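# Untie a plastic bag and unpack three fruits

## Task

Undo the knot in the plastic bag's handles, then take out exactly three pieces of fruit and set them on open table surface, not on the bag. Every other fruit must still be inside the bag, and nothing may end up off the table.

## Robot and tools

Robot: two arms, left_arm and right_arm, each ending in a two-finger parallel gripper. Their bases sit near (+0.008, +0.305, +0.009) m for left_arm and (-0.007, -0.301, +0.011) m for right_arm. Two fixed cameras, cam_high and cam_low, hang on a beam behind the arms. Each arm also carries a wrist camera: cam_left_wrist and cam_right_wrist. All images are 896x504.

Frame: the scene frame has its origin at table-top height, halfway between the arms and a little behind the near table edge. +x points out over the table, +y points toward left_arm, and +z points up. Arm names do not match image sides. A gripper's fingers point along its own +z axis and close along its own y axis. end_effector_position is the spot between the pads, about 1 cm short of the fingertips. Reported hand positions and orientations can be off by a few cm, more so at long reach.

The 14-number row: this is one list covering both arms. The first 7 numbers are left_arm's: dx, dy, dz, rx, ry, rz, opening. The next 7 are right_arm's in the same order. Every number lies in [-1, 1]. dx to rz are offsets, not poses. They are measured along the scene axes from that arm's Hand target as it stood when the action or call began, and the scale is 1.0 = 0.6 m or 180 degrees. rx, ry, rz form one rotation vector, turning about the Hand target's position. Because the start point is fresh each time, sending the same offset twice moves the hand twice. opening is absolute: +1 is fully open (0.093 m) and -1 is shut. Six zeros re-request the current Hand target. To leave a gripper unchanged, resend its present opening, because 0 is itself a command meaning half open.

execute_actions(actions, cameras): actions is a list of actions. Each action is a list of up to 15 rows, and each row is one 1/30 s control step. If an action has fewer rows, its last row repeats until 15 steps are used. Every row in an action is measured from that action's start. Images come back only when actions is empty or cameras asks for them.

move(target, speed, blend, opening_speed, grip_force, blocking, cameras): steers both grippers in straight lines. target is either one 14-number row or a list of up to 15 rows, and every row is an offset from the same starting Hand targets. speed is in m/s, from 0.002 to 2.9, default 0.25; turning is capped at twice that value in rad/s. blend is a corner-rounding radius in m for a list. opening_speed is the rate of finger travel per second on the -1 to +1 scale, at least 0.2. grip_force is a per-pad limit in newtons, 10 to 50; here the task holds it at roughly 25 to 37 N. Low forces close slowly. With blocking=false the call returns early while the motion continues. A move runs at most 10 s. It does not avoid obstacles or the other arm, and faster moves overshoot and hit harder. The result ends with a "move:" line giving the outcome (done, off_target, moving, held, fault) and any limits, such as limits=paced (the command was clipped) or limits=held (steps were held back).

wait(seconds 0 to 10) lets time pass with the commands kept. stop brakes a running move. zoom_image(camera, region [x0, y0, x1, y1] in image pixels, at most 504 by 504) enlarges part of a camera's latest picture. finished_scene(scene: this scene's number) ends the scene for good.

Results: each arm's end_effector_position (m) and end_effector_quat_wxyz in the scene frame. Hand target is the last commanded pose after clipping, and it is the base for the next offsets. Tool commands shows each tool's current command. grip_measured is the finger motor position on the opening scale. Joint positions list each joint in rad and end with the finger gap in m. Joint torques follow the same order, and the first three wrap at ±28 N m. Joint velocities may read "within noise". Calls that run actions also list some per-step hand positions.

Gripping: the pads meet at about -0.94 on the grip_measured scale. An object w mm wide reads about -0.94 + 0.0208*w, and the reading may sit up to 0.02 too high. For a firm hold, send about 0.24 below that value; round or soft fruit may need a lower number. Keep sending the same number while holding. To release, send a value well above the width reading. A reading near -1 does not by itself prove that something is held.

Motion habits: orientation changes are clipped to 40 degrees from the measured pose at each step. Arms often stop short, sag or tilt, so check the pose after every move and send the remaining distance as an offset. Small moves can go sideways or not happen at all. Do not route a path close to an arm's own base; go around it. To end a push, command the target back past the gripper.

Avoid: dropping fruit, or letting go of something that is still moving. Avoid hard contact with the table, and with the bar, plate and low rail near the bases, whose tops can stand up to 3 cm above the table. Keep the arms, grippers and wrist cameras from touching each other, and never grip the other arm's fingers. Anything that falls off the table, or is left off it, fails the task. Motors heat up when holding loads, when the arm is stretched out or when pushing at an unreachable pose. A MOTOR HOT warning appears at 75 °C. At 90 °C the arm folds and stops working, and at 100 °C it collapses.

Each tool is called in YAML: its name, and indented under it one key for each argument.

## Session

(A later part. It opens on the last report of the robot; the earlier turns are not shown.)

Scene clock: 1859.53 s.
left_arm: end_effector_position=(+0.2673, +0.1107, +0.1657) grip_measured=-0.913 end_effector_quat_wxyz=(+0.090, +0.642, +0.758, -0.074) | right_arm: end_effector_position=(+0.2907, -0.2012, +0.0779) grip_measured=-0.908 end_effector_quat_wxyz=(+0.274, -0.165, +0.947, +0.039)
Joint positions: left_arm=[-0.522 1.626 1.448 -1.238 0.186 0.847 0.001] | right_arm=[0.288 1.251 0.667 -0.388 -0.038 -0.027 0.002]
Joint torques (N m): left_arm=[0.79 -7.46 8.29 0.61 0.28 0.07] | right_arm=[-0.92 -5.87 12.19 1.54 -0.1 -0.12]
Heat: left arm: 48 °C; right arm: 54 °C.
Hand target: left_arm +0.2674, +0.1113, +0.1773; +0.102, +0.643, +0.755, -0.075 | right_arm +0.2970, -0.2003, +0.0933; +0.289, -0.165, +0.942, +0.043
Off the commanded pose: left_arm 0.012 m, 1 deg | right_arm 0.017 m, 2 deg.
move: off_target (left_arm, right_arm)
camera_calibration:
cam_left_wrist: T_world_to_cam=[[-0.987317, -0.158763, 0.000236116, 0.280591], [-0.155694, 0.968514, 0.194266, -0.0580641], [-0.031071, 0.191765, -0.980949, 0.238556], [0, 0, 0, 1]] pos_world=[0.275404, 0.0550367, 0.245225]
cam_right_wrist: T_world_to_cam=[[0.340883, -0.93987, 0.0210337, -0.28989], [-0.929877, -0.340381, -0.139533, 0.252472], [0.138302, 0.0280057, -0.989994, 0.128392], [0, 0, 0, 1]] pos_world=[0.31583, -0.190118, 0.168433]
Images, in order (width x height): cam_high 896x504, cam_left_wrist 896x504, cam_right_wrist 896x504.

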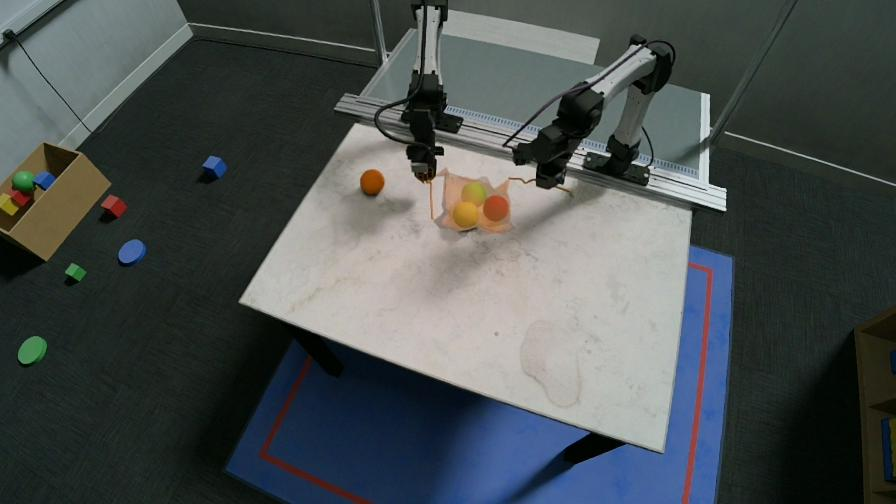

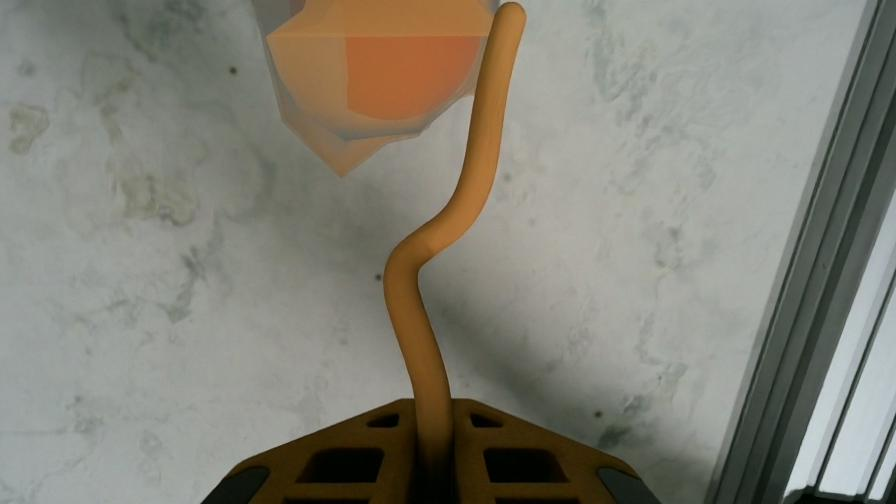

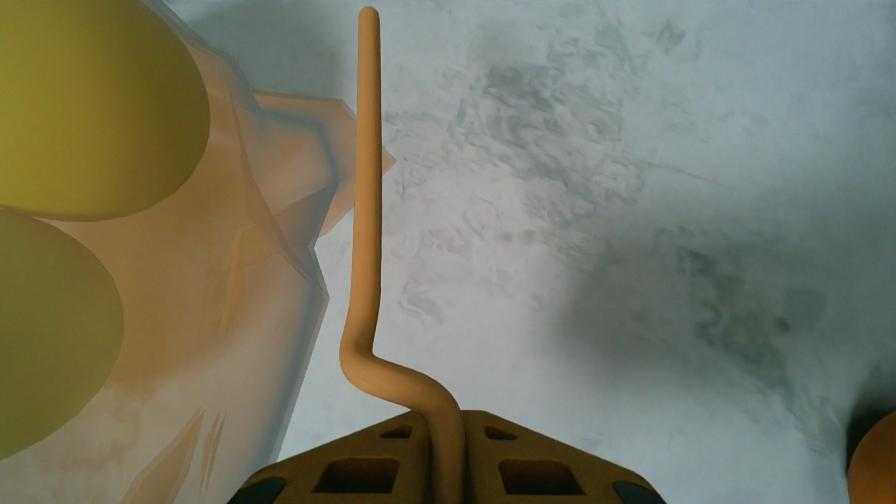

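move:
  target:
    - [0,0.02,-0.1,0,0,0,-1, 0,0,0.0,0,0,0,-1]
    - [0,0.03,-0.225,0,0,0,-1, 0,0,0,0,0,0,-1]
  speed: [0.08,0.06]
  cameras: ["cam_right_wrist","cam_left_wrist","cam_low"]

Scene clock: 1871.30 s.
left_arm: end_effector_position=(+0.2687, +0.1277, +0.0489) grip_measured=-0.913 end_effector_quat_wxyz=(+0.107, +0.642, +0.756, -0.071) | right_arm: end_effector_position=(+0.2906, -0.2012, +0.0778) grip_measured=-0.908 end_effector_quat_wxyz=(+0.274, -0.165, +0.947, +0.039)
Joint positions: left_arm=[-0.473 1.65 0.992 -0.735 0.194 0.896 0.001] | right_arm=[0.288 1.251 0.667 -0.388 -0.038 -0.027 0.002]
Joint torques (N m): left_arm=[0.84 -4.98 5.12 0.93 0.27 0.06] | right_arm=[-0.98 -5.82 12.23 1.52 -0.08 -0.08]
Heat: left arm: 48 °C; right arm: 55 °C.
Hand target: left_arm +0.2673, +0.1293, +0.0422; +0.102, +0.643, +0.755, -0.075 | right_arm +0.2970, -0.2003, +0.0933; +0.289, -0.165, +0.942, +0.043
Off the commanded pose: left_arm 0.007 m, 1 deg | right_arm 0.017 m, 2 deg.
move: off_target (right_arm)
camera_calibration:
cam_left_wrist: T_world_to_cam=[[-0.986997, -0.158652, -0.0258282, 0.28586], [-0.160724, 0.971769, 0.172721, -0.0496971], [-0.00230339, 0.174626, -0.984632, 0.115448], [0, 0, 0, 1]] pos_world=[0.274421, 0.073486, 0.12964]
cam_right_wrist: T_world_to_cam=[[0.340895, -0.939867, 0.0209926, -0.28998], [-0.929931, -0.340399, -0.139131, 0.252384], [0.13791, 0.0279074, -0.990051, 0.12851], [0, 0, 0, 1]] pos_world=[0.315829, -0.190218, 0.168434]
Images, in order (width x height): cam_low 896x504, cam_left_wrist 896x504, cam_right_wrist 896x504.

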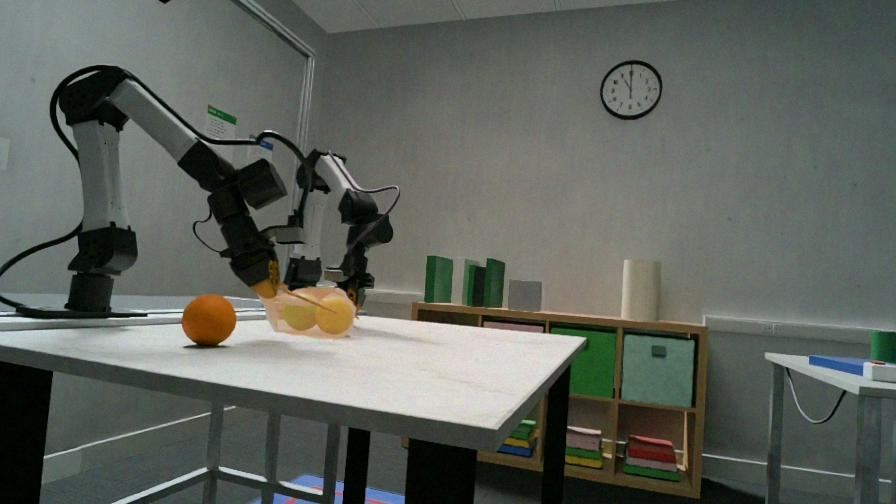

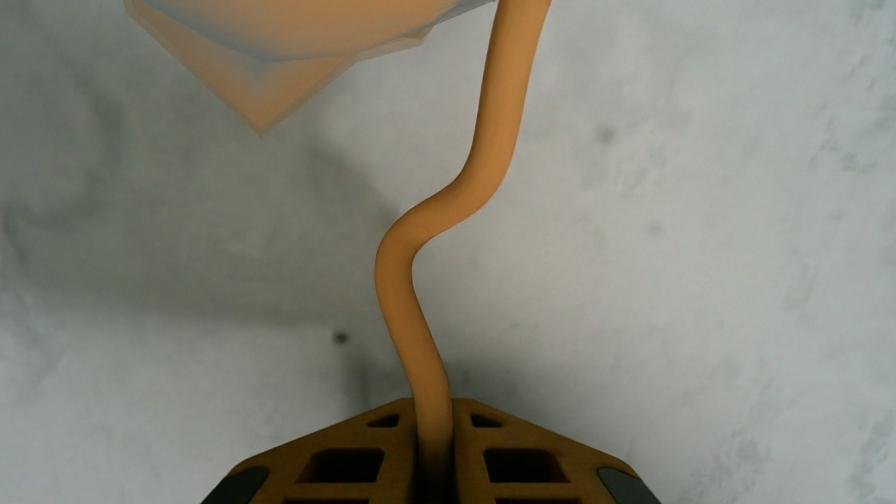

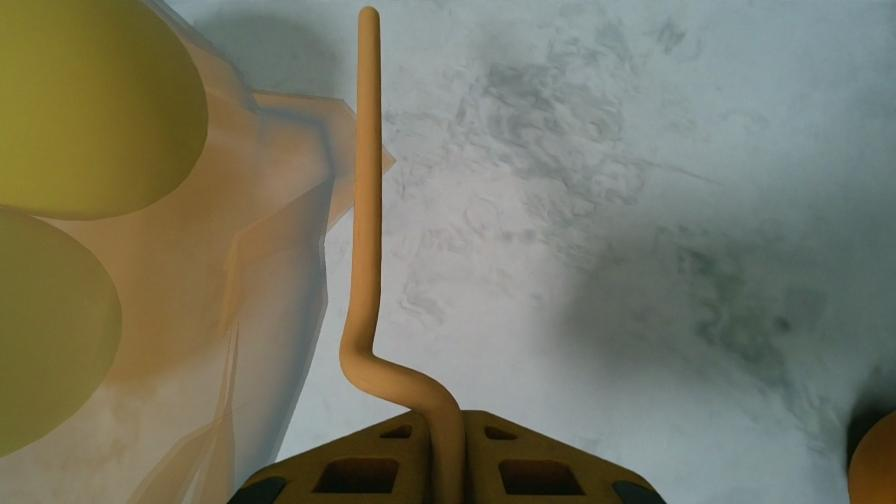

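move:
  target:
    - [0,0,-0.022,0,0,0,-1, 0,0,0.0,0,0,0,-1]
    - [0,0,-0.022,0,0,0,-0.5, 0,0,0.0,0,0,0,-1]
    - [0,0.01,0.1,0,0,0,-0.5, 0,0,0,0,0,0,-1]
    - [0,-0.08,0.3,0,0,0,-0.5, 0,0,0,0,0,0,-1]
  speed: [0.05,0.05,0.08,0.15]
  opening_speed: 0.6
  cameras: ["cam_left_wrist","cam_low"]

Scene clock: 1885.07 s.
left_arm: end_effector_position=(+0.2663, +0.0801, +0.2227) grip_measured=-0.502 end_effector_quat_wxyz=(+0.111, +0.645, +0.751, -0.081) | right_arm: end_effector_position=(+0.2906, -0.2012, +0.0778) grip_measured=-0.908 end_effector_quat_wxyz=(+0.274, -0.165, +0.947, +0.039)
Joint positions: left_arm=[-0.595 1.687 1.735 -1.412 0.194 0.783 0.021] | right_arm=[0.288 1.251 0.667 -0.388 -0.038 -0.027 0.002]
Joint torques (N m): left_arm=[0.09 -5.29 7.94 0.73 0.07 -0.11] | right_arm=[-0.87 -5.85 12.14 1.57 -0.09 -0.07]
Heat: left arm: 48 °C; right arm: 56 °C.
Hand target: left_arm +0.2673, +0.0813, +0.2222; +0.102, +0.643, +0.755, -0.075 | right_arm +0.2970, -0.2003, +0.0933; +0.289, -0.165, +0.942, +0.043
Off the commanded pose: left_arm 0.002 m, 1 deg | right_arm 0.017 m, 2 deg.
move: off_target (right_arm)
camera_calibration:
cam_left_wrist: T_world_to_cam=[[-0.98905, -0.146659, -0.0164547, 0.277991], [-0.147438, 0.977061, 0.153668, -0.0335027], [-0.00645961, 0.154412, -0.987985, 0.298308], [0, 0, 0, 1]] pos_world=[0.271934, 0.0274416, 0.304447]
Images, in order (width x height): cam_low 896x504, cam_left_wrist 896x504.

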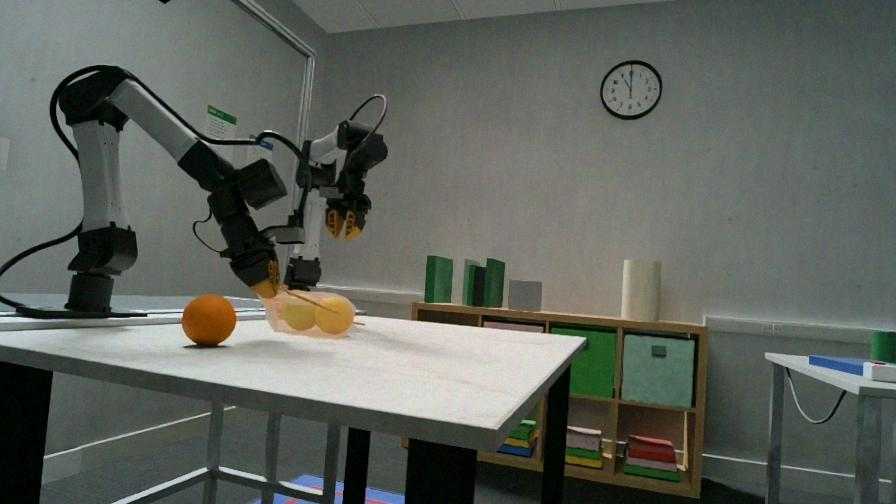

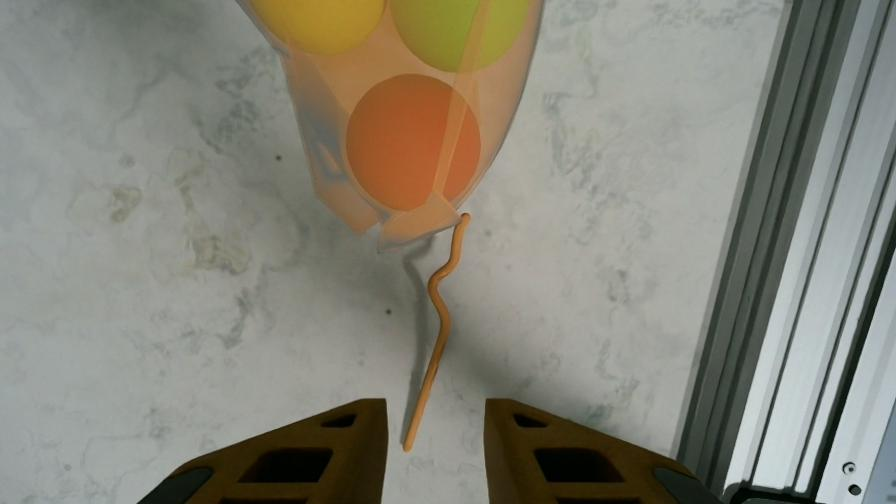

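zoom_image:
  camera: "cam_left_wrist"
  region: [280, 0, 580, 260]

move:
  target: [0.0,-0.13,0.03,0,0,0.0,-1, 0,0,0,0,0,0,-1]
  speed: 0.15
  cameras: ["cam_left_wrist"]

Scaled by 1.680 from the camera's 896x504 image, which has a finer 1280x720 frame.

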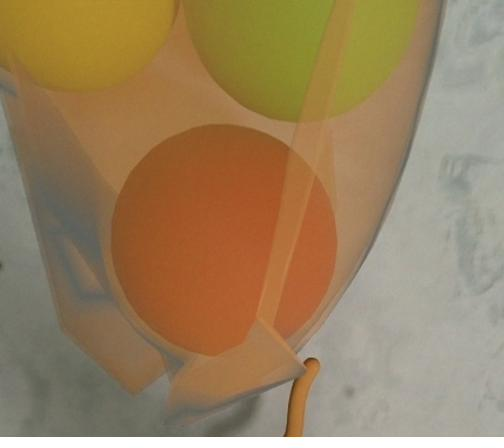

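Scene clock: 1892.87 s.
left_arm: end_effector_position=(+0.2651, +0.0018, +0.2427) grip_measured=-0.979 end_effector_quat_wxyz=(+0.111, +0.647, +0.750, -0.083) | right_arm: end_effector_position=(+0.2906, -0.2012, +0.0778) grip_measured=-0.908 end_effector_quat_wxyz=(+0.274, -0.165, +0.947, +0.039)
Joint positions: left_arm=[-0.774 1.925 2.12 -1.528 0.158 0.609 0] | right_arm=[0.288 1.251 0.667 -0.388 -0.038 -0.027 0.002]
Joint torques (N m): left_arm=[0.34 -6.49 7.83 0.8 0.04 -0.11] | right_arm=[-0.9 -5.94 12.16 1.53 -0.11 -0.1]
Heat: left arm: 47 °C; right arm: 56 °C.
Hand target: left_arm +0.2673, +0.0033, +0.2402; +0.102, +0.643, +0.755, -0.075 | right_arm +0.2970, -0.2003, +0.0933; +0.289, -0.165, +0.942, +0.043
Off the commanded pose: left_arm 0.004 m, 2 deg | right_arm 0.017 m, 2 deg.
move: off_target (right_arm)
camera_calibration:
cam_left_wrist: T_world_to_cam=[[-0.989634, -0.142829, -0.0149585, 0.265438], [-0.143439, 0.977995, 0.151496, 0.0392726], [-0.00700873, 0.152071, -0.988345, 0.330478], [0, 0, 0, 1]] pos_world=[0.270636, -0.0507525, 0.324647]
Images, in order (width x height): cam_left_wrist 896x504.

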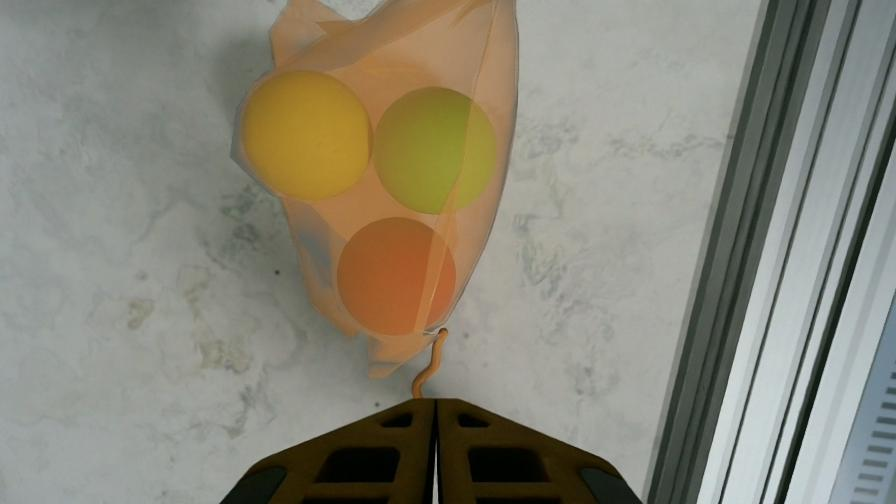

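zoom_image:
  camera: "cam_left_wrist"
  region: [220, 0, 560, 380]

Scaled by 1.326 from the camera's 896x504 image, which has a finer 1280x720 frame.

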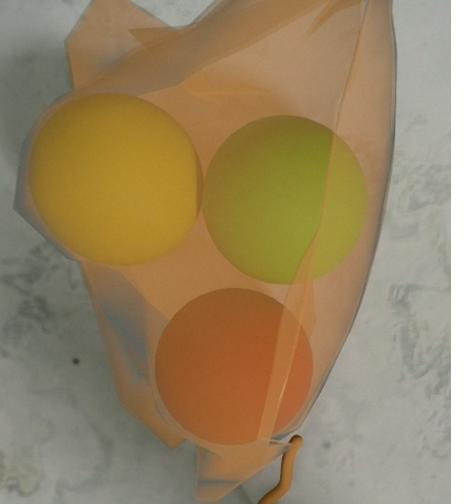

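move:
  target: [0.0,-0.03,0.03,0,0,0.0,-1, 0.02,0.045,0.09,0,0,0,-1]
  speed: 0.08
  cameras: ["cam_left_wrist","cam_right_wrist"]

zoom_image:
  camera: "cam_left_wrist"
  region: [220, 0, 560, 380]

Scene clock: 1916.53 s.
left_arm: end_effector_position=(+0.2661, -0.0149, +0.2611) grip_measured=-0.979 end_effector_quat_wxyz=(+0.141, +0.641, +0.749, -0.088) | right_arm: end_effector_position=(+0.3053, -0.1747, +0.1398) grip_measured=-0.908 end_effector_quat_wxyz=(+0.286, -0.168, +0.942, +0.047)
Joint positions: left_arm=[-0.803 1.952 2.223 -1.537 0.152 0.568 0] | right_arm=[0.359 1.255 0.912 -0.6 -0.01 0.027 0.002]
Joint torques (N m): left_arm=[0.06 -6.6 7.66 0.95 0.02 -0.11] | right_arm=[0.32 -3.63 12.79 1.6 0.15 0.08]
Heat: left arm: 48 °C; right arm: 58 °C.
Hand target: left_arm +0.2673, -0.0147, +0.2583; +0.102, +0.643, +0.755, -0.075 | right_arm +0.3090, -0.1733, +0.1473; +0.289, -0.165, +0.942, +0.043
Off the commanded pose: left_arm 0.003 m, 5 deg | right_arm 0.009 m, 1 deg.
joint sent to its limit (left arm) — joint 4 (wrist pitch), lower limit. The joint targets are off in orientation, not in position.
move: off_target (left_arm)
camera_calibration:
cam_left_wrist: T_world_to_cam=[[-0.986848, -0.155153, -0.0453764, 0.271334], [-0.158997, 0.98228, 0.0992245, 0.0707775], [0.0291774, 0.105134, -0.99403, 0.342322], [0, 0, 0, 1]] pos_world=[0.269031, -0.0634148, 0.345568]
cam_right_wrist: T_world_to_cam=[[0.351636, -0.936055, 0.0123757, -0.272745], [-0.922295, -0.348671, -0.166737, 0.283753], [0.16039, 0.0472167, -0.985924, 0.182993], [0, 0, 0, 1]] pos_world=[0.32826, -0.165009, 0.231105]
Images, in order (width x height): cam_left_wrist 896x504, cam_right_wrist 896x504.

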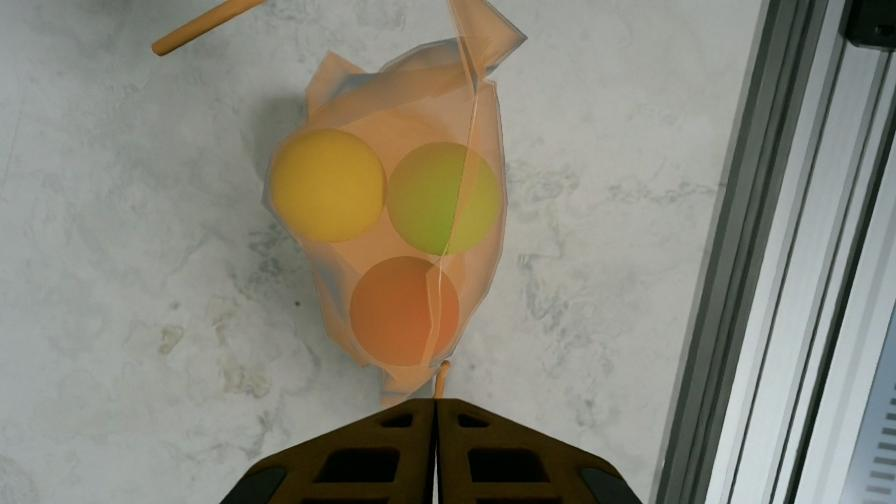

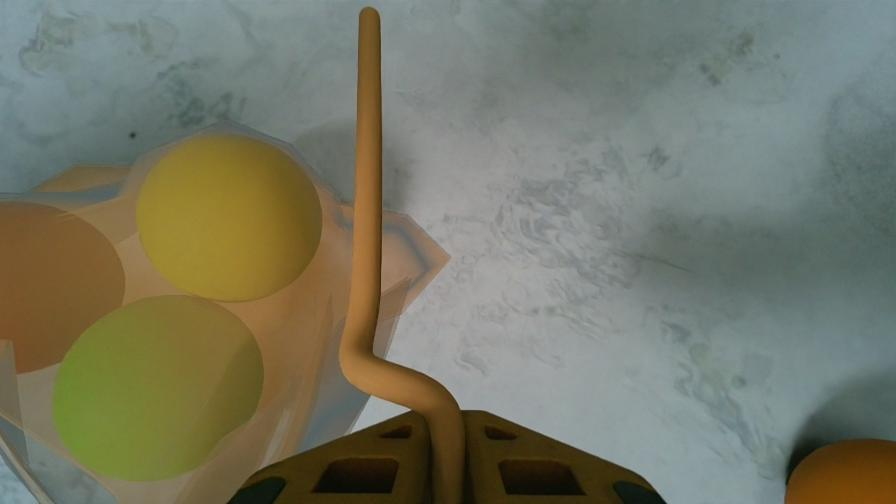

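Scaled by 1.326 from the camera's 896x504 image, which has a finer 1280x720 frame.

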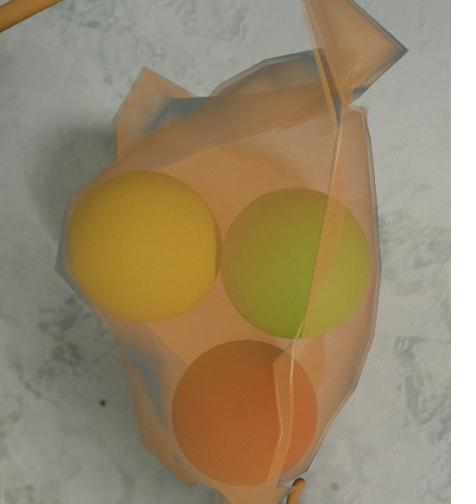

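move:
  target: [0.0,0.0,0.0,0,0,0.0,-1, 0.03,0.045,0.0,0,0,0,-1]
  speed: 0.08
  cameras: ["cam_left_wrist","cam_right_wrist"]

zoom_image:
  camera: "cam_left_wrist"
  region: [220, 0, 560, 380]

Scene clock: 1932.70 s.
left_arm: end_effector_position=(+0.2661, -0.0149, +0.2611) grip_measured=-0.979 end_effector_quat_wxyz=(+0.141, +0.641, +0.749, -0.088) | right_arm: end_effector_position=(+0.3184, -0.1503, +0.1363) grip_measured=-0.908 end_effector_quat_wxyz=(+0.275, -0.169, +0.945, +0.044)
Joint positions: left_arm=[-0.803 1.952 2.223 -1.537 0.152 0.567 0] | right_arm=[0.43 1.362 0.994 -0.6 0.031 0.084 0.002]
Joint torques (N m): left_arm=[-0.02 -6.53 7.65 0.94 0.01 -0.11] | right_arm=[0.23 -4.34 13.09 1.8 0.21 0.09]
Heat: left arm: 47 °C; right arm: 63 °C.
Hand target: left_arm +0.2673, -0.0147, +0.2583; +0.102, +0.643, +0.755, -0.075 | right_arm +0.3271, -0.1464, +0.1473; +0.289, -0.165, +0.942, +0.043
Off the commanded pose: left_arm 0.003 m, 5 deg | right_arm 0.014 m, 2 deg.
joint sent to its limit (left arm) — joint 4 (wrist pitch), lower limit. The joint targets are off in orientation, not in position.
move: off_target (left_arm, right_arm)
camera_calibration:
cam_left_wrist: T_world_to_cam=[[-0.986788, -0.155551, -0.0453228, 0.271274], [-0.159388, 0.982217, 0.0992265, 0.0708778], [0.029082, 0.105139, -0.994032, 0.342349], [0, 0, 0, 1]] pos_world=[0.269031, -0.0634147, 0.345568]
cam_right_wrist: T_world_to_cam=[[0.351966, -0.935904, 0.0142723, -0.254847], [-0.925619, -0.350283, -0.143284, 0.301388], [0.139099, 0.0372203, -0.989579, 0.182105], [0, 0, 0, 1]] pos_world=[0.343337, -0.13972, 0.227028]
Images, in order (width x height): cam_left_wrist 896x504, cam_right_wrist 896x504.

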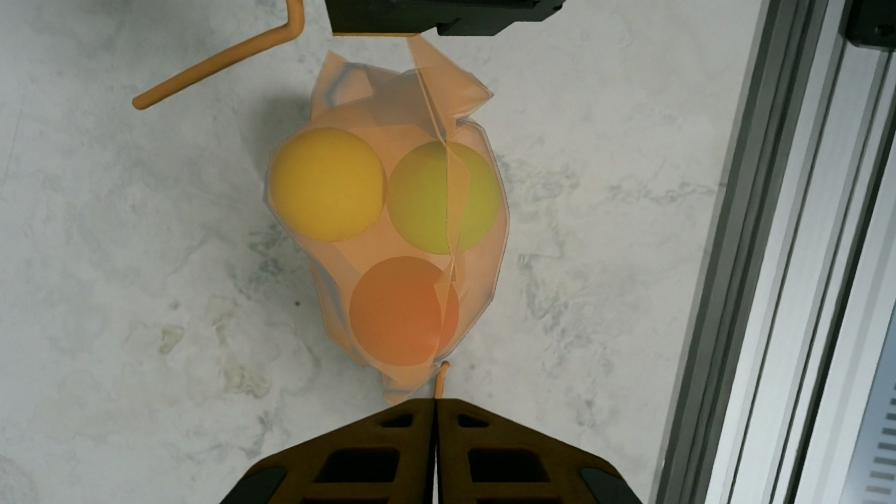

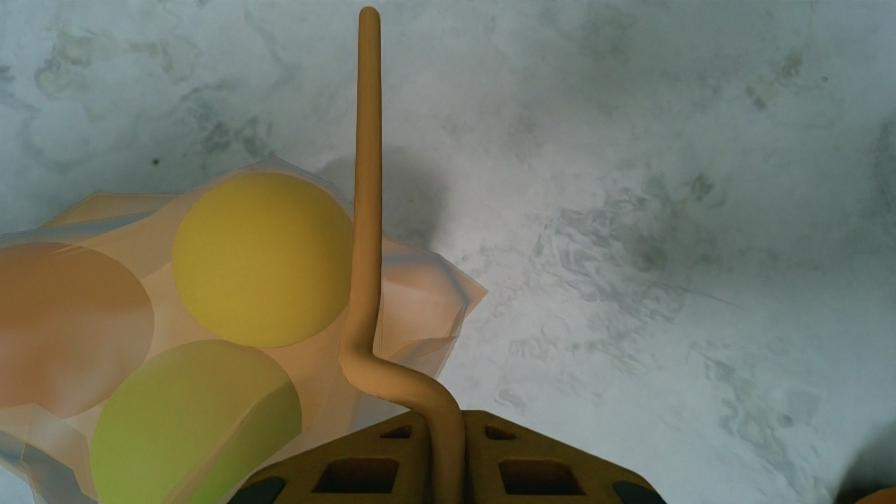

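Scaled by 1.326 from the camera's 896x504 image, which has a finer 1280x720 frame.

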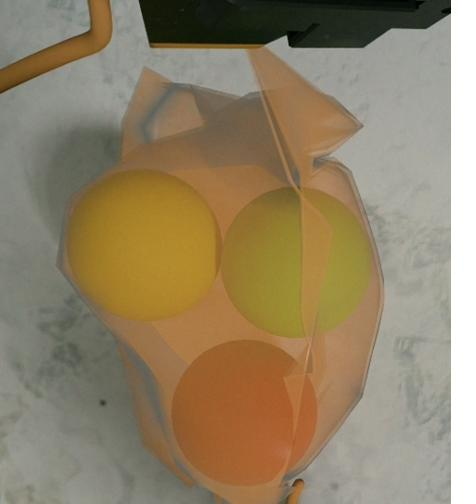

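move:
  target:
    - [0.0,0.0,0.0,0,0,0.0,-1, -0.033,-0.09,-0.215,0,0,0,-1]
    - [0.0,0.0,0.0,0,0,0.0,-1, -0.033,-0.09,-0.215,0,0,0,-0.5]
    - [0.0,0.0,0.0,0,0,0.0,-1, -0.05,-0.09,-0.1,0,0,0,-0.5]
    - [0.0,0.0,0.0,0,0,0.0,-1, -0.1,-0.2,0.1,0,0,0,-1]
  speed: [0.1,0.05,0.08,0.2]
  opening_speed: 0.7
  cameras: ["cam_left_wrist","cam_right_wrist"]

zoom_image:
  camera: "cam_left_wrist"
  region: [220, 0, 560, 380]

Scene clock: 1999.50 s.
left_arm: end_effector_position=(+0.2661, -0.0149, +0.2611) grip_measured=-0.979 end_effector_quat_wxyz=(+0.141, +0.641, +0.749, -0.088) | right_arm: end_effector_position=(+0.2656, -0.2661, +0.1962) grip_measured=-0.987 end_effector_quat_wxyz=(+0.280, -0.163, +0.945, +0.043)
Joint positions: left_arm=[-0.803 1.952 2.223 -1.537 0.152 0.567 0] | right_arm=[-0.054 1.056 1.016 -0.959 -0.234 -0.309 0]
Joint torques (N m): left_arm=[0.03 -6.57 7.69 0.95 0.01 -0.11] | right_arm=[-0.84 -2.58 12.53 1.51 -0.23 -0.07]
Heat: left arm: 47 °C; right arm: 65 °C.
Hand target: left_arm +0.2673, -0.0147, +0.2583; +0.102, +0.643, +0.755, -0.075 | right_arm +0.2671, -0.2663, +0.2074; +0.289, -0.165, +0.942, +0.043
Off the commanded pose: left_arm 0.003 m, 5 deg | right_arm 0.011 m, 1 deg.
joint sent to its limit (left arm) — joint 4 (wrist pitch), lower limit. The joint targets are off in orientation, not in position.
move: off_target (left_arm, right_arm); target 4's new opening was sent with right_arm's hand 0.011 m and 1 deg from that target
camera_calibration:
cam_left_wrist: T_world_to_cam=[[-0.986788, -0.155551, -0.0453228, 0.271274], [-0.159388, 0.982217, 0.0992265, 0.0708778], [0.029082, 0.105139, -0.994032, 0.342349], [0, 0, 0, 1]] pos_world=[0.269031, -0.0634147, 0.345568]
cam_right_wrist: T_world_to_cam=[[0.339486, -0.940481, 0.0156624, -0.343723], [-0.928702, -0.337783, -0.153021, 0.22651], [0.149203, 0.0374027, -0.988099, 0.250051], [0, 0, 0, 1]] pos_world=[0.289741, -0.256106, 0.287119]
Images, in order (width x height): cam_left_wrist 896x504, cam_right_wrist 896x504.

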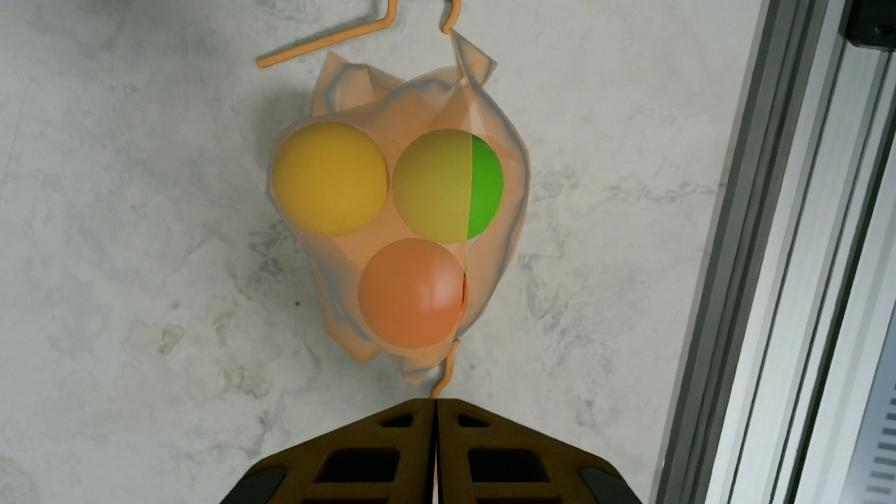

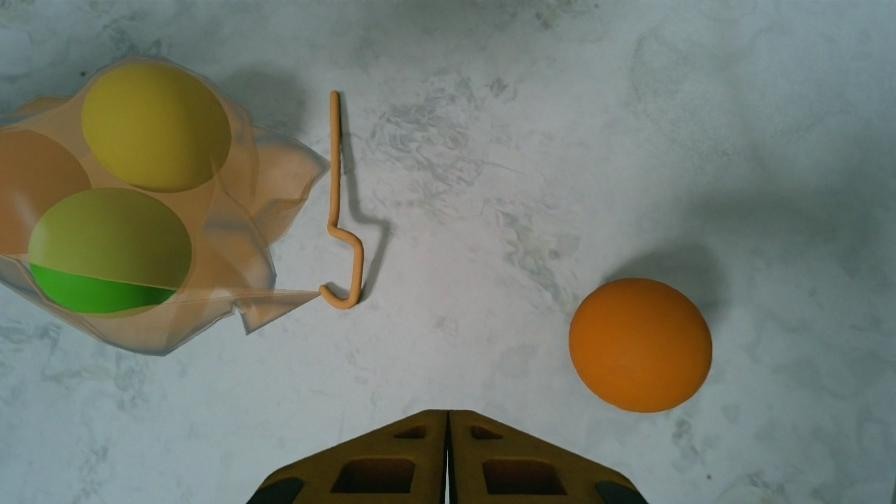

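Scaled by 1.326 from the camera's 896x504 image, which has a finer 1280x720 frame.

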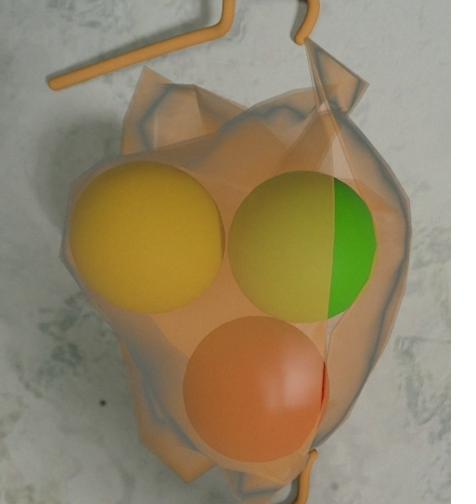

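move:
  target:
    - [-0.027,-0.097,-0.16,0,0,0.448,-0.3, -0.08,-0.06,0.0,0,0,0,-1]
  speed: [0.15]
  cameras: ["cam_left_wrist","cam_low"]

zoom_image:
  camera: "cam_left_wrist"
  region: [200, 60, 700, 504]

Scene clock: 2070.83 s.
left_arm: end_effector_position=(+0.2507, -0.0728, +0.1656) grip_measured=-0.302 end_effector_quat_wxyz=(+0.127, +0.004, +0.992, -0.002) | right_arm: end_effector_position=(+0.2253, -0.3036, +0.2127) grip_measured=-0.987 end_effector_quat_wxyz=(+0.296, -0.166, +0.940, +0.036)
Joint positions: left_arm=[-1.054 2.189 2.212 -1.463 -0.21 -1.053 0.031] | right_arm=[-0.34 0.932 1.016 -1.125 -0.385 -0.566 0]
Joint torques (N m): left_arm=[-0.02 -8.13 8.08 0.57 -0.29 -0.15] | right_arm=[-0.88 -2.24 6.9 1.43 -0.32 -0.11]
Heat: left arm: 47 °C; right arm: 63 °C.
Hand target: left_arm +0.2510, -0.0728, +0.1621; +0.126, +0.002, +0.992, +0.009 | right_arm +0.2191, -0.3023, +0.2074; +0.289, -0.165, +0.942, +0.043
Off the commanded pose: left_arm 0.003 m, 1 deg | right_arm 0.008 m, 1 deg.
move: done
camera_calibration:
cam_left_wrist: T_world_to_cam=[[-0.0152933, -0.999863, 0.00638729, -0.0707586], [-0.984797, 0.0161677, 0.172955, 0.259179], [-0.173035, -0.00364513, -0.984909, 0.295264], [0, 0, 0, 1]] pos_world=[0.305248, -0.0738629, 0.246434]
Images, in order (width x height): cam_low 896x504, cam_left_wrist 896x504.

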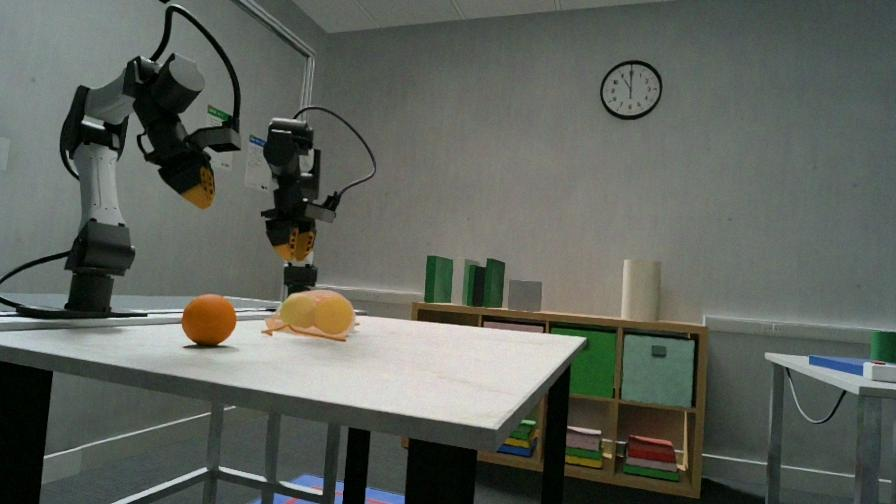

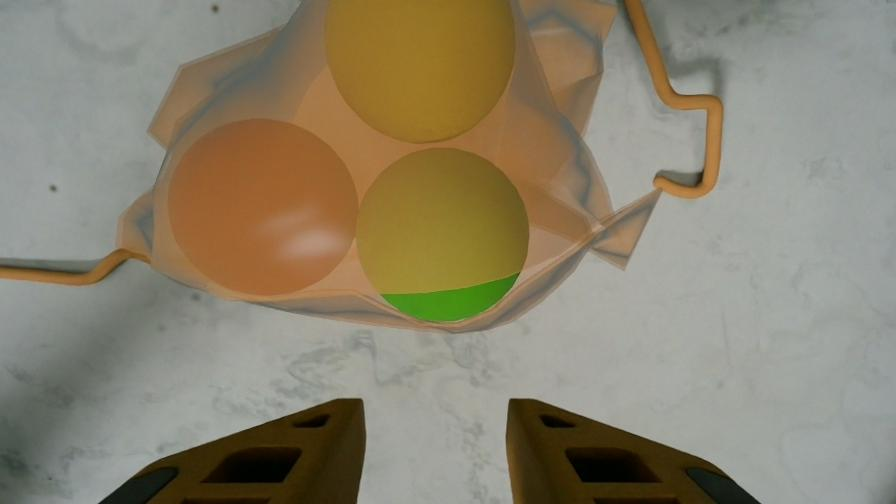

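Scaled by 1.008 from the camera's 896x504 image, which has a finer 1280x720 frame.

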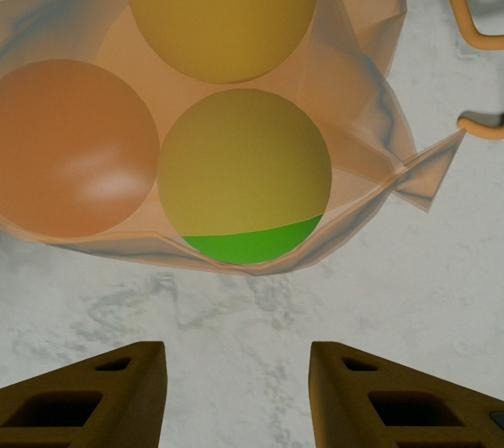

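move:
  target:
    - [-0.005,0.0,-0.1,0,0,0.028,1, 0,0,0.0,0,0,0,-1]
  speed: [0.12]
  cameras: ["cam_left_wrist"]

Scene clock: 2097.57 s.
left_arm: end_effector_position=(+0.2482, -0.0731, +0.1064) grip_measured=+1.000 end_effector_quat_wxyz=(+0.122, -0.040, +0.992, +0.011) | right_arm: end_effector_position=(+0.2253, -0.3036, +0.2127) grip_measured=-0.987 end_effector_quat_wxyz=(+0.296, -0.166, +0.940, +0.036)
Joint positions: left_arm=[-1.064 2.189 1.977 -1.269 -0.219 -1.155 0.093] | right_arm=[-0.34 0.932 1.016 -1.125 -0.385 -0.566 0]
Joint torques (N m): left_arm=[-0.06 -9.74 5.2 0.71 -0.29 -0.09] | right_arm=[-0.94 -2.14 6.86 1.43 -0.31 -0.1]
Heat: left arm: 51 °C; right arm: 60 °C.
Hand target: left_arm +0.2480, -0.0728, +0.1021; +0.126, -0.042, +0.991, +0.014 | right_arm +0.2191, -0.3024, +0.2074; +0.289, -0.165, +0.942, +0.043
Off the commanded pose: left_arm 0.004 m, 1 deg | right_arm 0.008 m, 1 deg.
move: done
camera_calibration:
cam_left_wrist: T_world_to_cam=[[0.074454, -0.997186, -0.00876955, -0.091223], [-0.980453, -0.0748051, 0.18198, 0.258288], [-0.182123, -0.00495098, -0.983263, 0.238427], [0, 0, 0, 1]] pos_world=[0.303454, -0.0704646, 0.186633]
Images, in order (width x height): cam_left_wrist 896x504.

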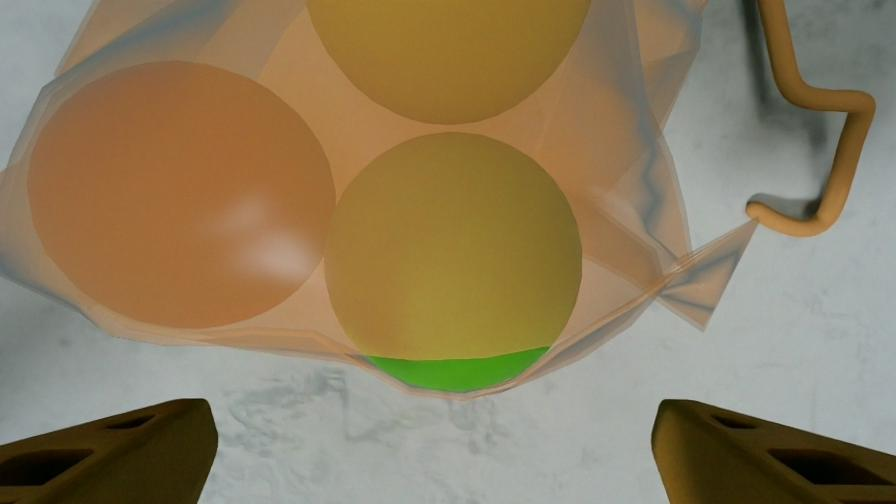

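move:
  target:
    - [0.0,0.0,-0.073,0,0,0.0,1, 0,0,0.0,0,0,0,-1]
  speed: [0.06]
  cameras: ["cam_left_wrist"]

Scene clock: 2112.50 s.
left_arm: end_effector_position=(+0.2492, -0.0739, +0.0684) grip_measured=+1.000 end_effector_quat_wxyz=(+0.125, -0.041, +0.991, +0.006) | right_arm: end_effector_position=(+0.2253, -0.3036, +0.2127) grip_measured=-0.987 end_effector_quat_wxyz=(+0.296, -0.166, +0.940, +0.036)
Joint positions: left_arm=[-1.064 2.189 1.825 -1.103 -0.22 -1.157 0.093] | right_arm=[-0.34 0.932 1.016 -1.125 -0.385 -0.566 0]
Joint torques (N m): left_arm=[-0.14 -8.69 5.27 0.8 -0.3 -0.1] | right_arm=[-0.85 -2.13 6.91 1.41 -0.31 -0.11]
Heat: left arm: 54 °C; right arm: 58 °C.
Hand target: left_arm +0.2481, -0.0730, +0.0584; +0.126, -0.042, +0.991, +0.014 | right_arm +0.2191, -0.3024, +0.2074; +0.289, -0.165, +0.942, +0.043
Off the commanded pose: left_arm 0.010 m, 1 deg | right_arm 0.008 m, 1 deg.
move: done
camera_calibration:
cam_left_wrist: T_world_to_cam=[[0.0758799, -0.997111, 0.00356735, -0.0936212], [-0.981581, -0.074068, 0.176105, 0.266906], [-0.175332, -0.0168645, -0.984365, 0.19871], [0, 0, 0, 1]] pos_world=[0.303934, -0.0702304, 0.148933]
Images, in order (width x height): cam_left_wrist 896x504.

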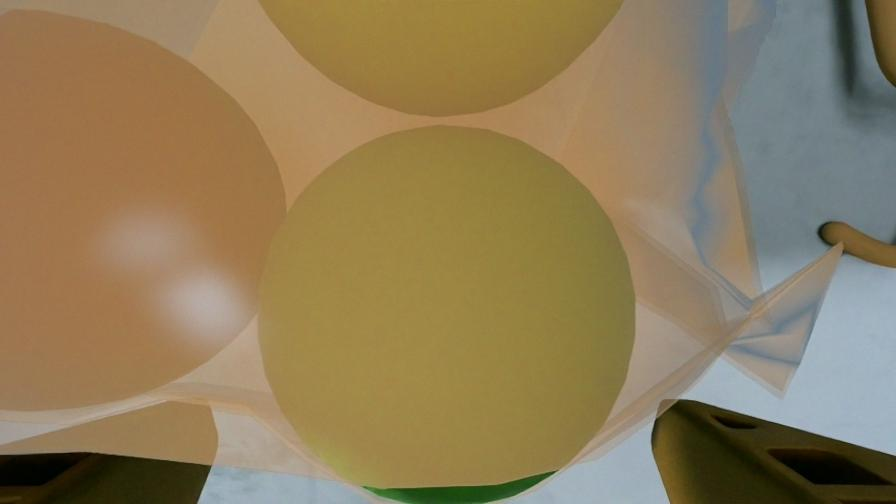

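zoom_image:
  camera: "cam_left_wrist"
  region: [520, 200, 896, 504]

Scaled by 1.340 from the camera's 896x504 image, which has a finer 1280x720 frame.

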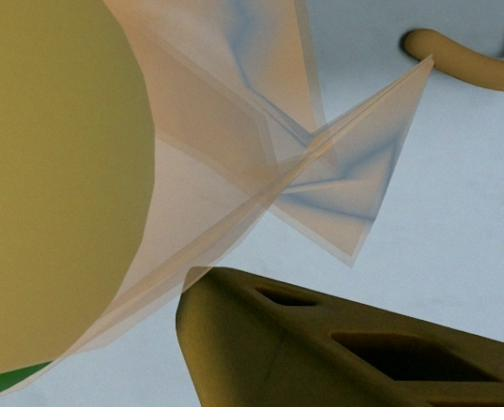

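move:
  target:
    - [0.0,0.0,0.07,0,0,0.0,1, 0,0,0.0,0,0,0,-1]
    - [-0.0287,0.0,0.07,0,0,-0.028,-1, 0,0,0.0,0,0,0,-1]
  speed: [0.08,0.1]
  cameras: ["cam_left_wrist"]

zoom_image:
  camera: "cam_left_wrist"
  region: [250, 150, 754, 504]

Scene clock: 2192.13 s.
left_arm: end_effector_position=(+0.2307, -0.0727, +0.0905) grip_measured=-0.979 end_effector_quat_wxyz=(+0.118, -0.002, +0.993, +0.021) | right_arm: end_effector_position=(+0.2253, -0.3036, +0.2127) grip_measured=-0.987 end_effector_quat_wxyz=(+0.296, -0.166, +0.940, +0.036)
Joint positions: left_arm=[-1.1 2.168 1.882 -1.215 -0.22 -1.117 0] | right_arm=[-0.34 0.932 1.016 -1.125 -0.385 -0.566 0]
Joint torques (N m): left_arm=[0.28 -12.16 5.18 0.71 -0.25 0.07] | right_arm=[-0.9 -2.17 6.83 1.43 -0.3 -0.1]
Heat: left arm: 57 °C; right arm: 55 °C.
Hand target: left_arm +0.2309, -0.0729, +0.1004; +0.126, +0.001, +0.992, +0.009 | right_arm +0.2191, -0.3024, +0.2074; +0.289, -0.165, +0.942, +0.043
Off the commanded pose: left_arm 0.010 m, 2 deg | right_arm 0.008 m, 1 deg.
move: done
camera_calibration:
cam_left_wrist: T_world_to_cam=[[0.0017619, -0.99931, -0.037106, -0.0705177], [-0.981637, -0.00880645, 0.190557, 0.24824], [-0.190752, 0.0360889, -0.980975, 0.224322], [0, 0, 0, 1]] pos_world=[0.286595, -0.0763784, 0.170133]
Images, in order (width x height): cam_left_wrist 896x504.

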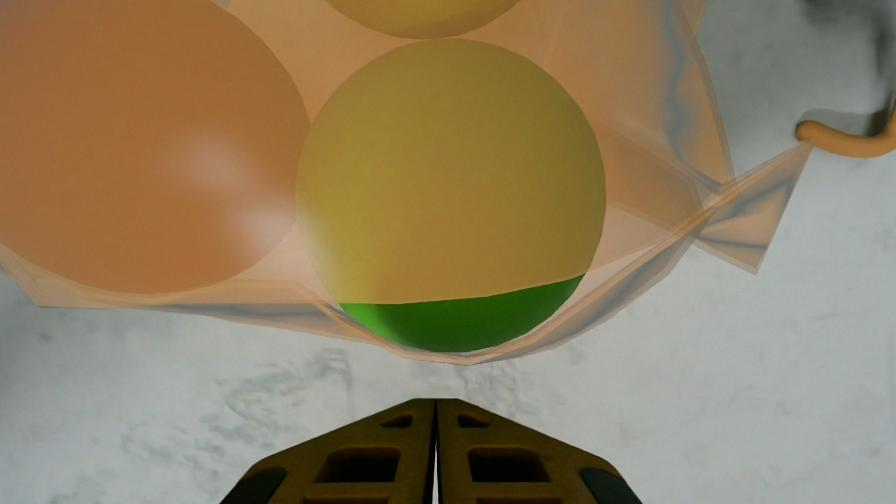

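Scaled by 1.000.

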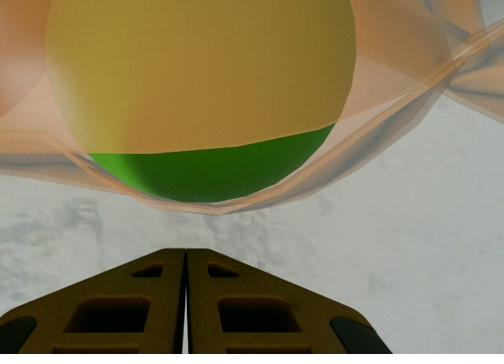

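move:
  target:
    - [0.0,0.0,-0.06,0,0,0.0,-1, 0,0,0.0,0,0,0,-1]
    - [0.033,0.0,-0.06,0,0,0,-1, 0,0,0.0,0,0,0,-1]
  speed: [0.06,0.04]
  cameras: ["cam_left_wrist","cam_low"]

zoom_image:
  camera: "cam_left_wrist"
  region: [250, 150, 754, 504]

Scene clock: 2218.00 s.
left_arm: end_effector_position=(+0.2457, -0.0680, +0.0657) grip_measured=-0.979 end_effector_quat_wxyz=(+0.124, +0.000, +0.992, +0.013) | right_arm: end_effector_position=(+0.2253, -0.3036, +0.2127) grip_measured=-0.987 end_effector_quat_wxyz=(+0.296, -0.166, +0.940, +0.036)
Joint positions: left_arm=[-1.065 2.166 1.778 -1.084 -0.22 -1.076 0] | right_arm=[-0.34 0.932 1.016 -1.125 -0.385 -0.566 0]
Joint torques (N m): left_arm=[0.75 -8.42 8.13 0.71 -0.21 0.08] | right_arm=[-0.88 -2.28 6.89 1.42 -0.31 -0.1]
Heat: left arm: 67 °C; right arm: 55 °C.
Hand target: left_arm +0.2508, -0.0729, +0.0643; +0.126, +0.001, +0.992, +0.009 | right_arm +0.2191, -0.3024, +0.2074; +0.289, -0.165, +0.942, +0.043
Off the commanded pose: left_arm 0.007 m, 1 deg | right_arm 0.008 m, 1 deg.
move: done
camera_calibration:
cam_left_wrist: T_world_to_cam=[[-0.00345445, -0.999769, -0.0212037, -0.0665845], [-0.983848, -0.000397055, 0.179007, 0.269636], [-0.178974, 0.0214796, -0.983619, 0.198975], [0, 0, 0, 1]] pos_world=[0.300662, -0.0707359, 0.146037]
Images, in order (width x height): cam_low 896x504, cam_left_wrist 896x504.

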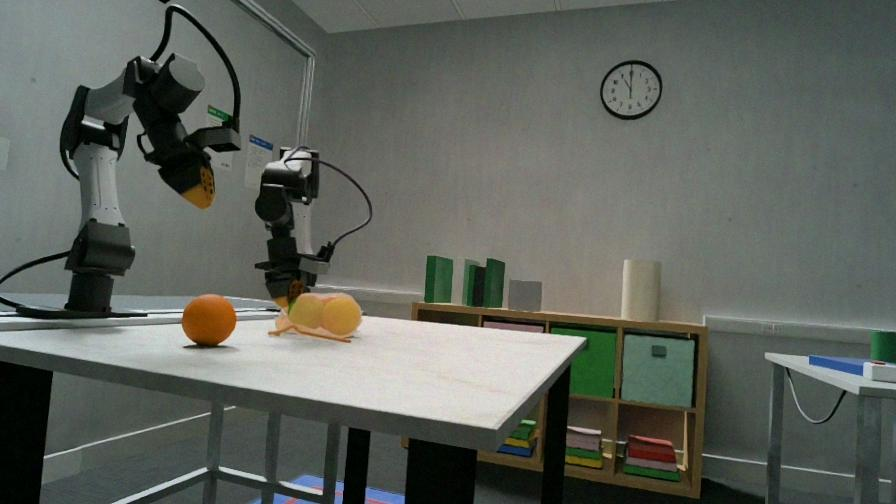

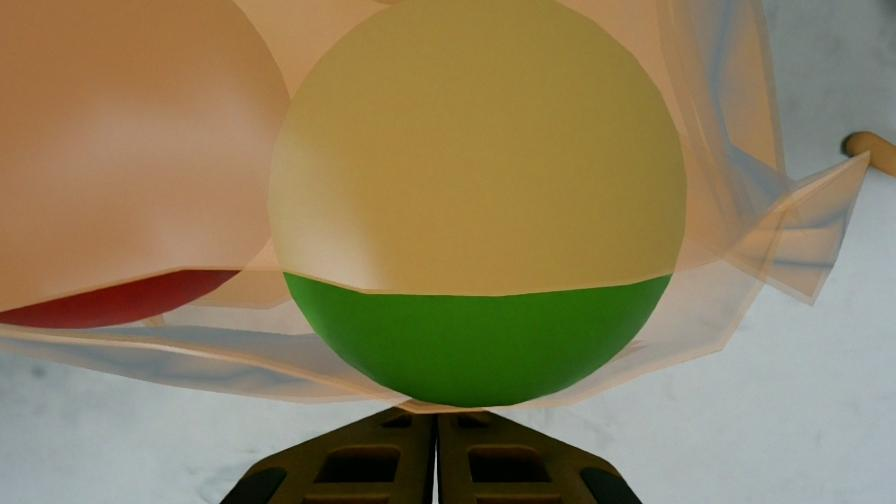

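Scaled by 1.000.

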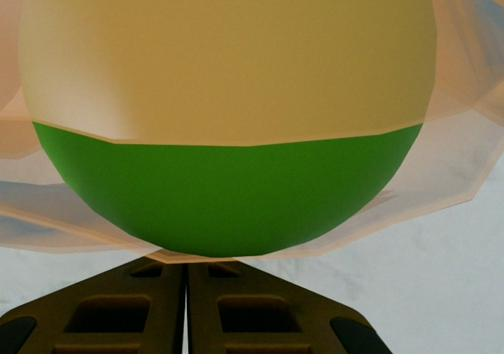

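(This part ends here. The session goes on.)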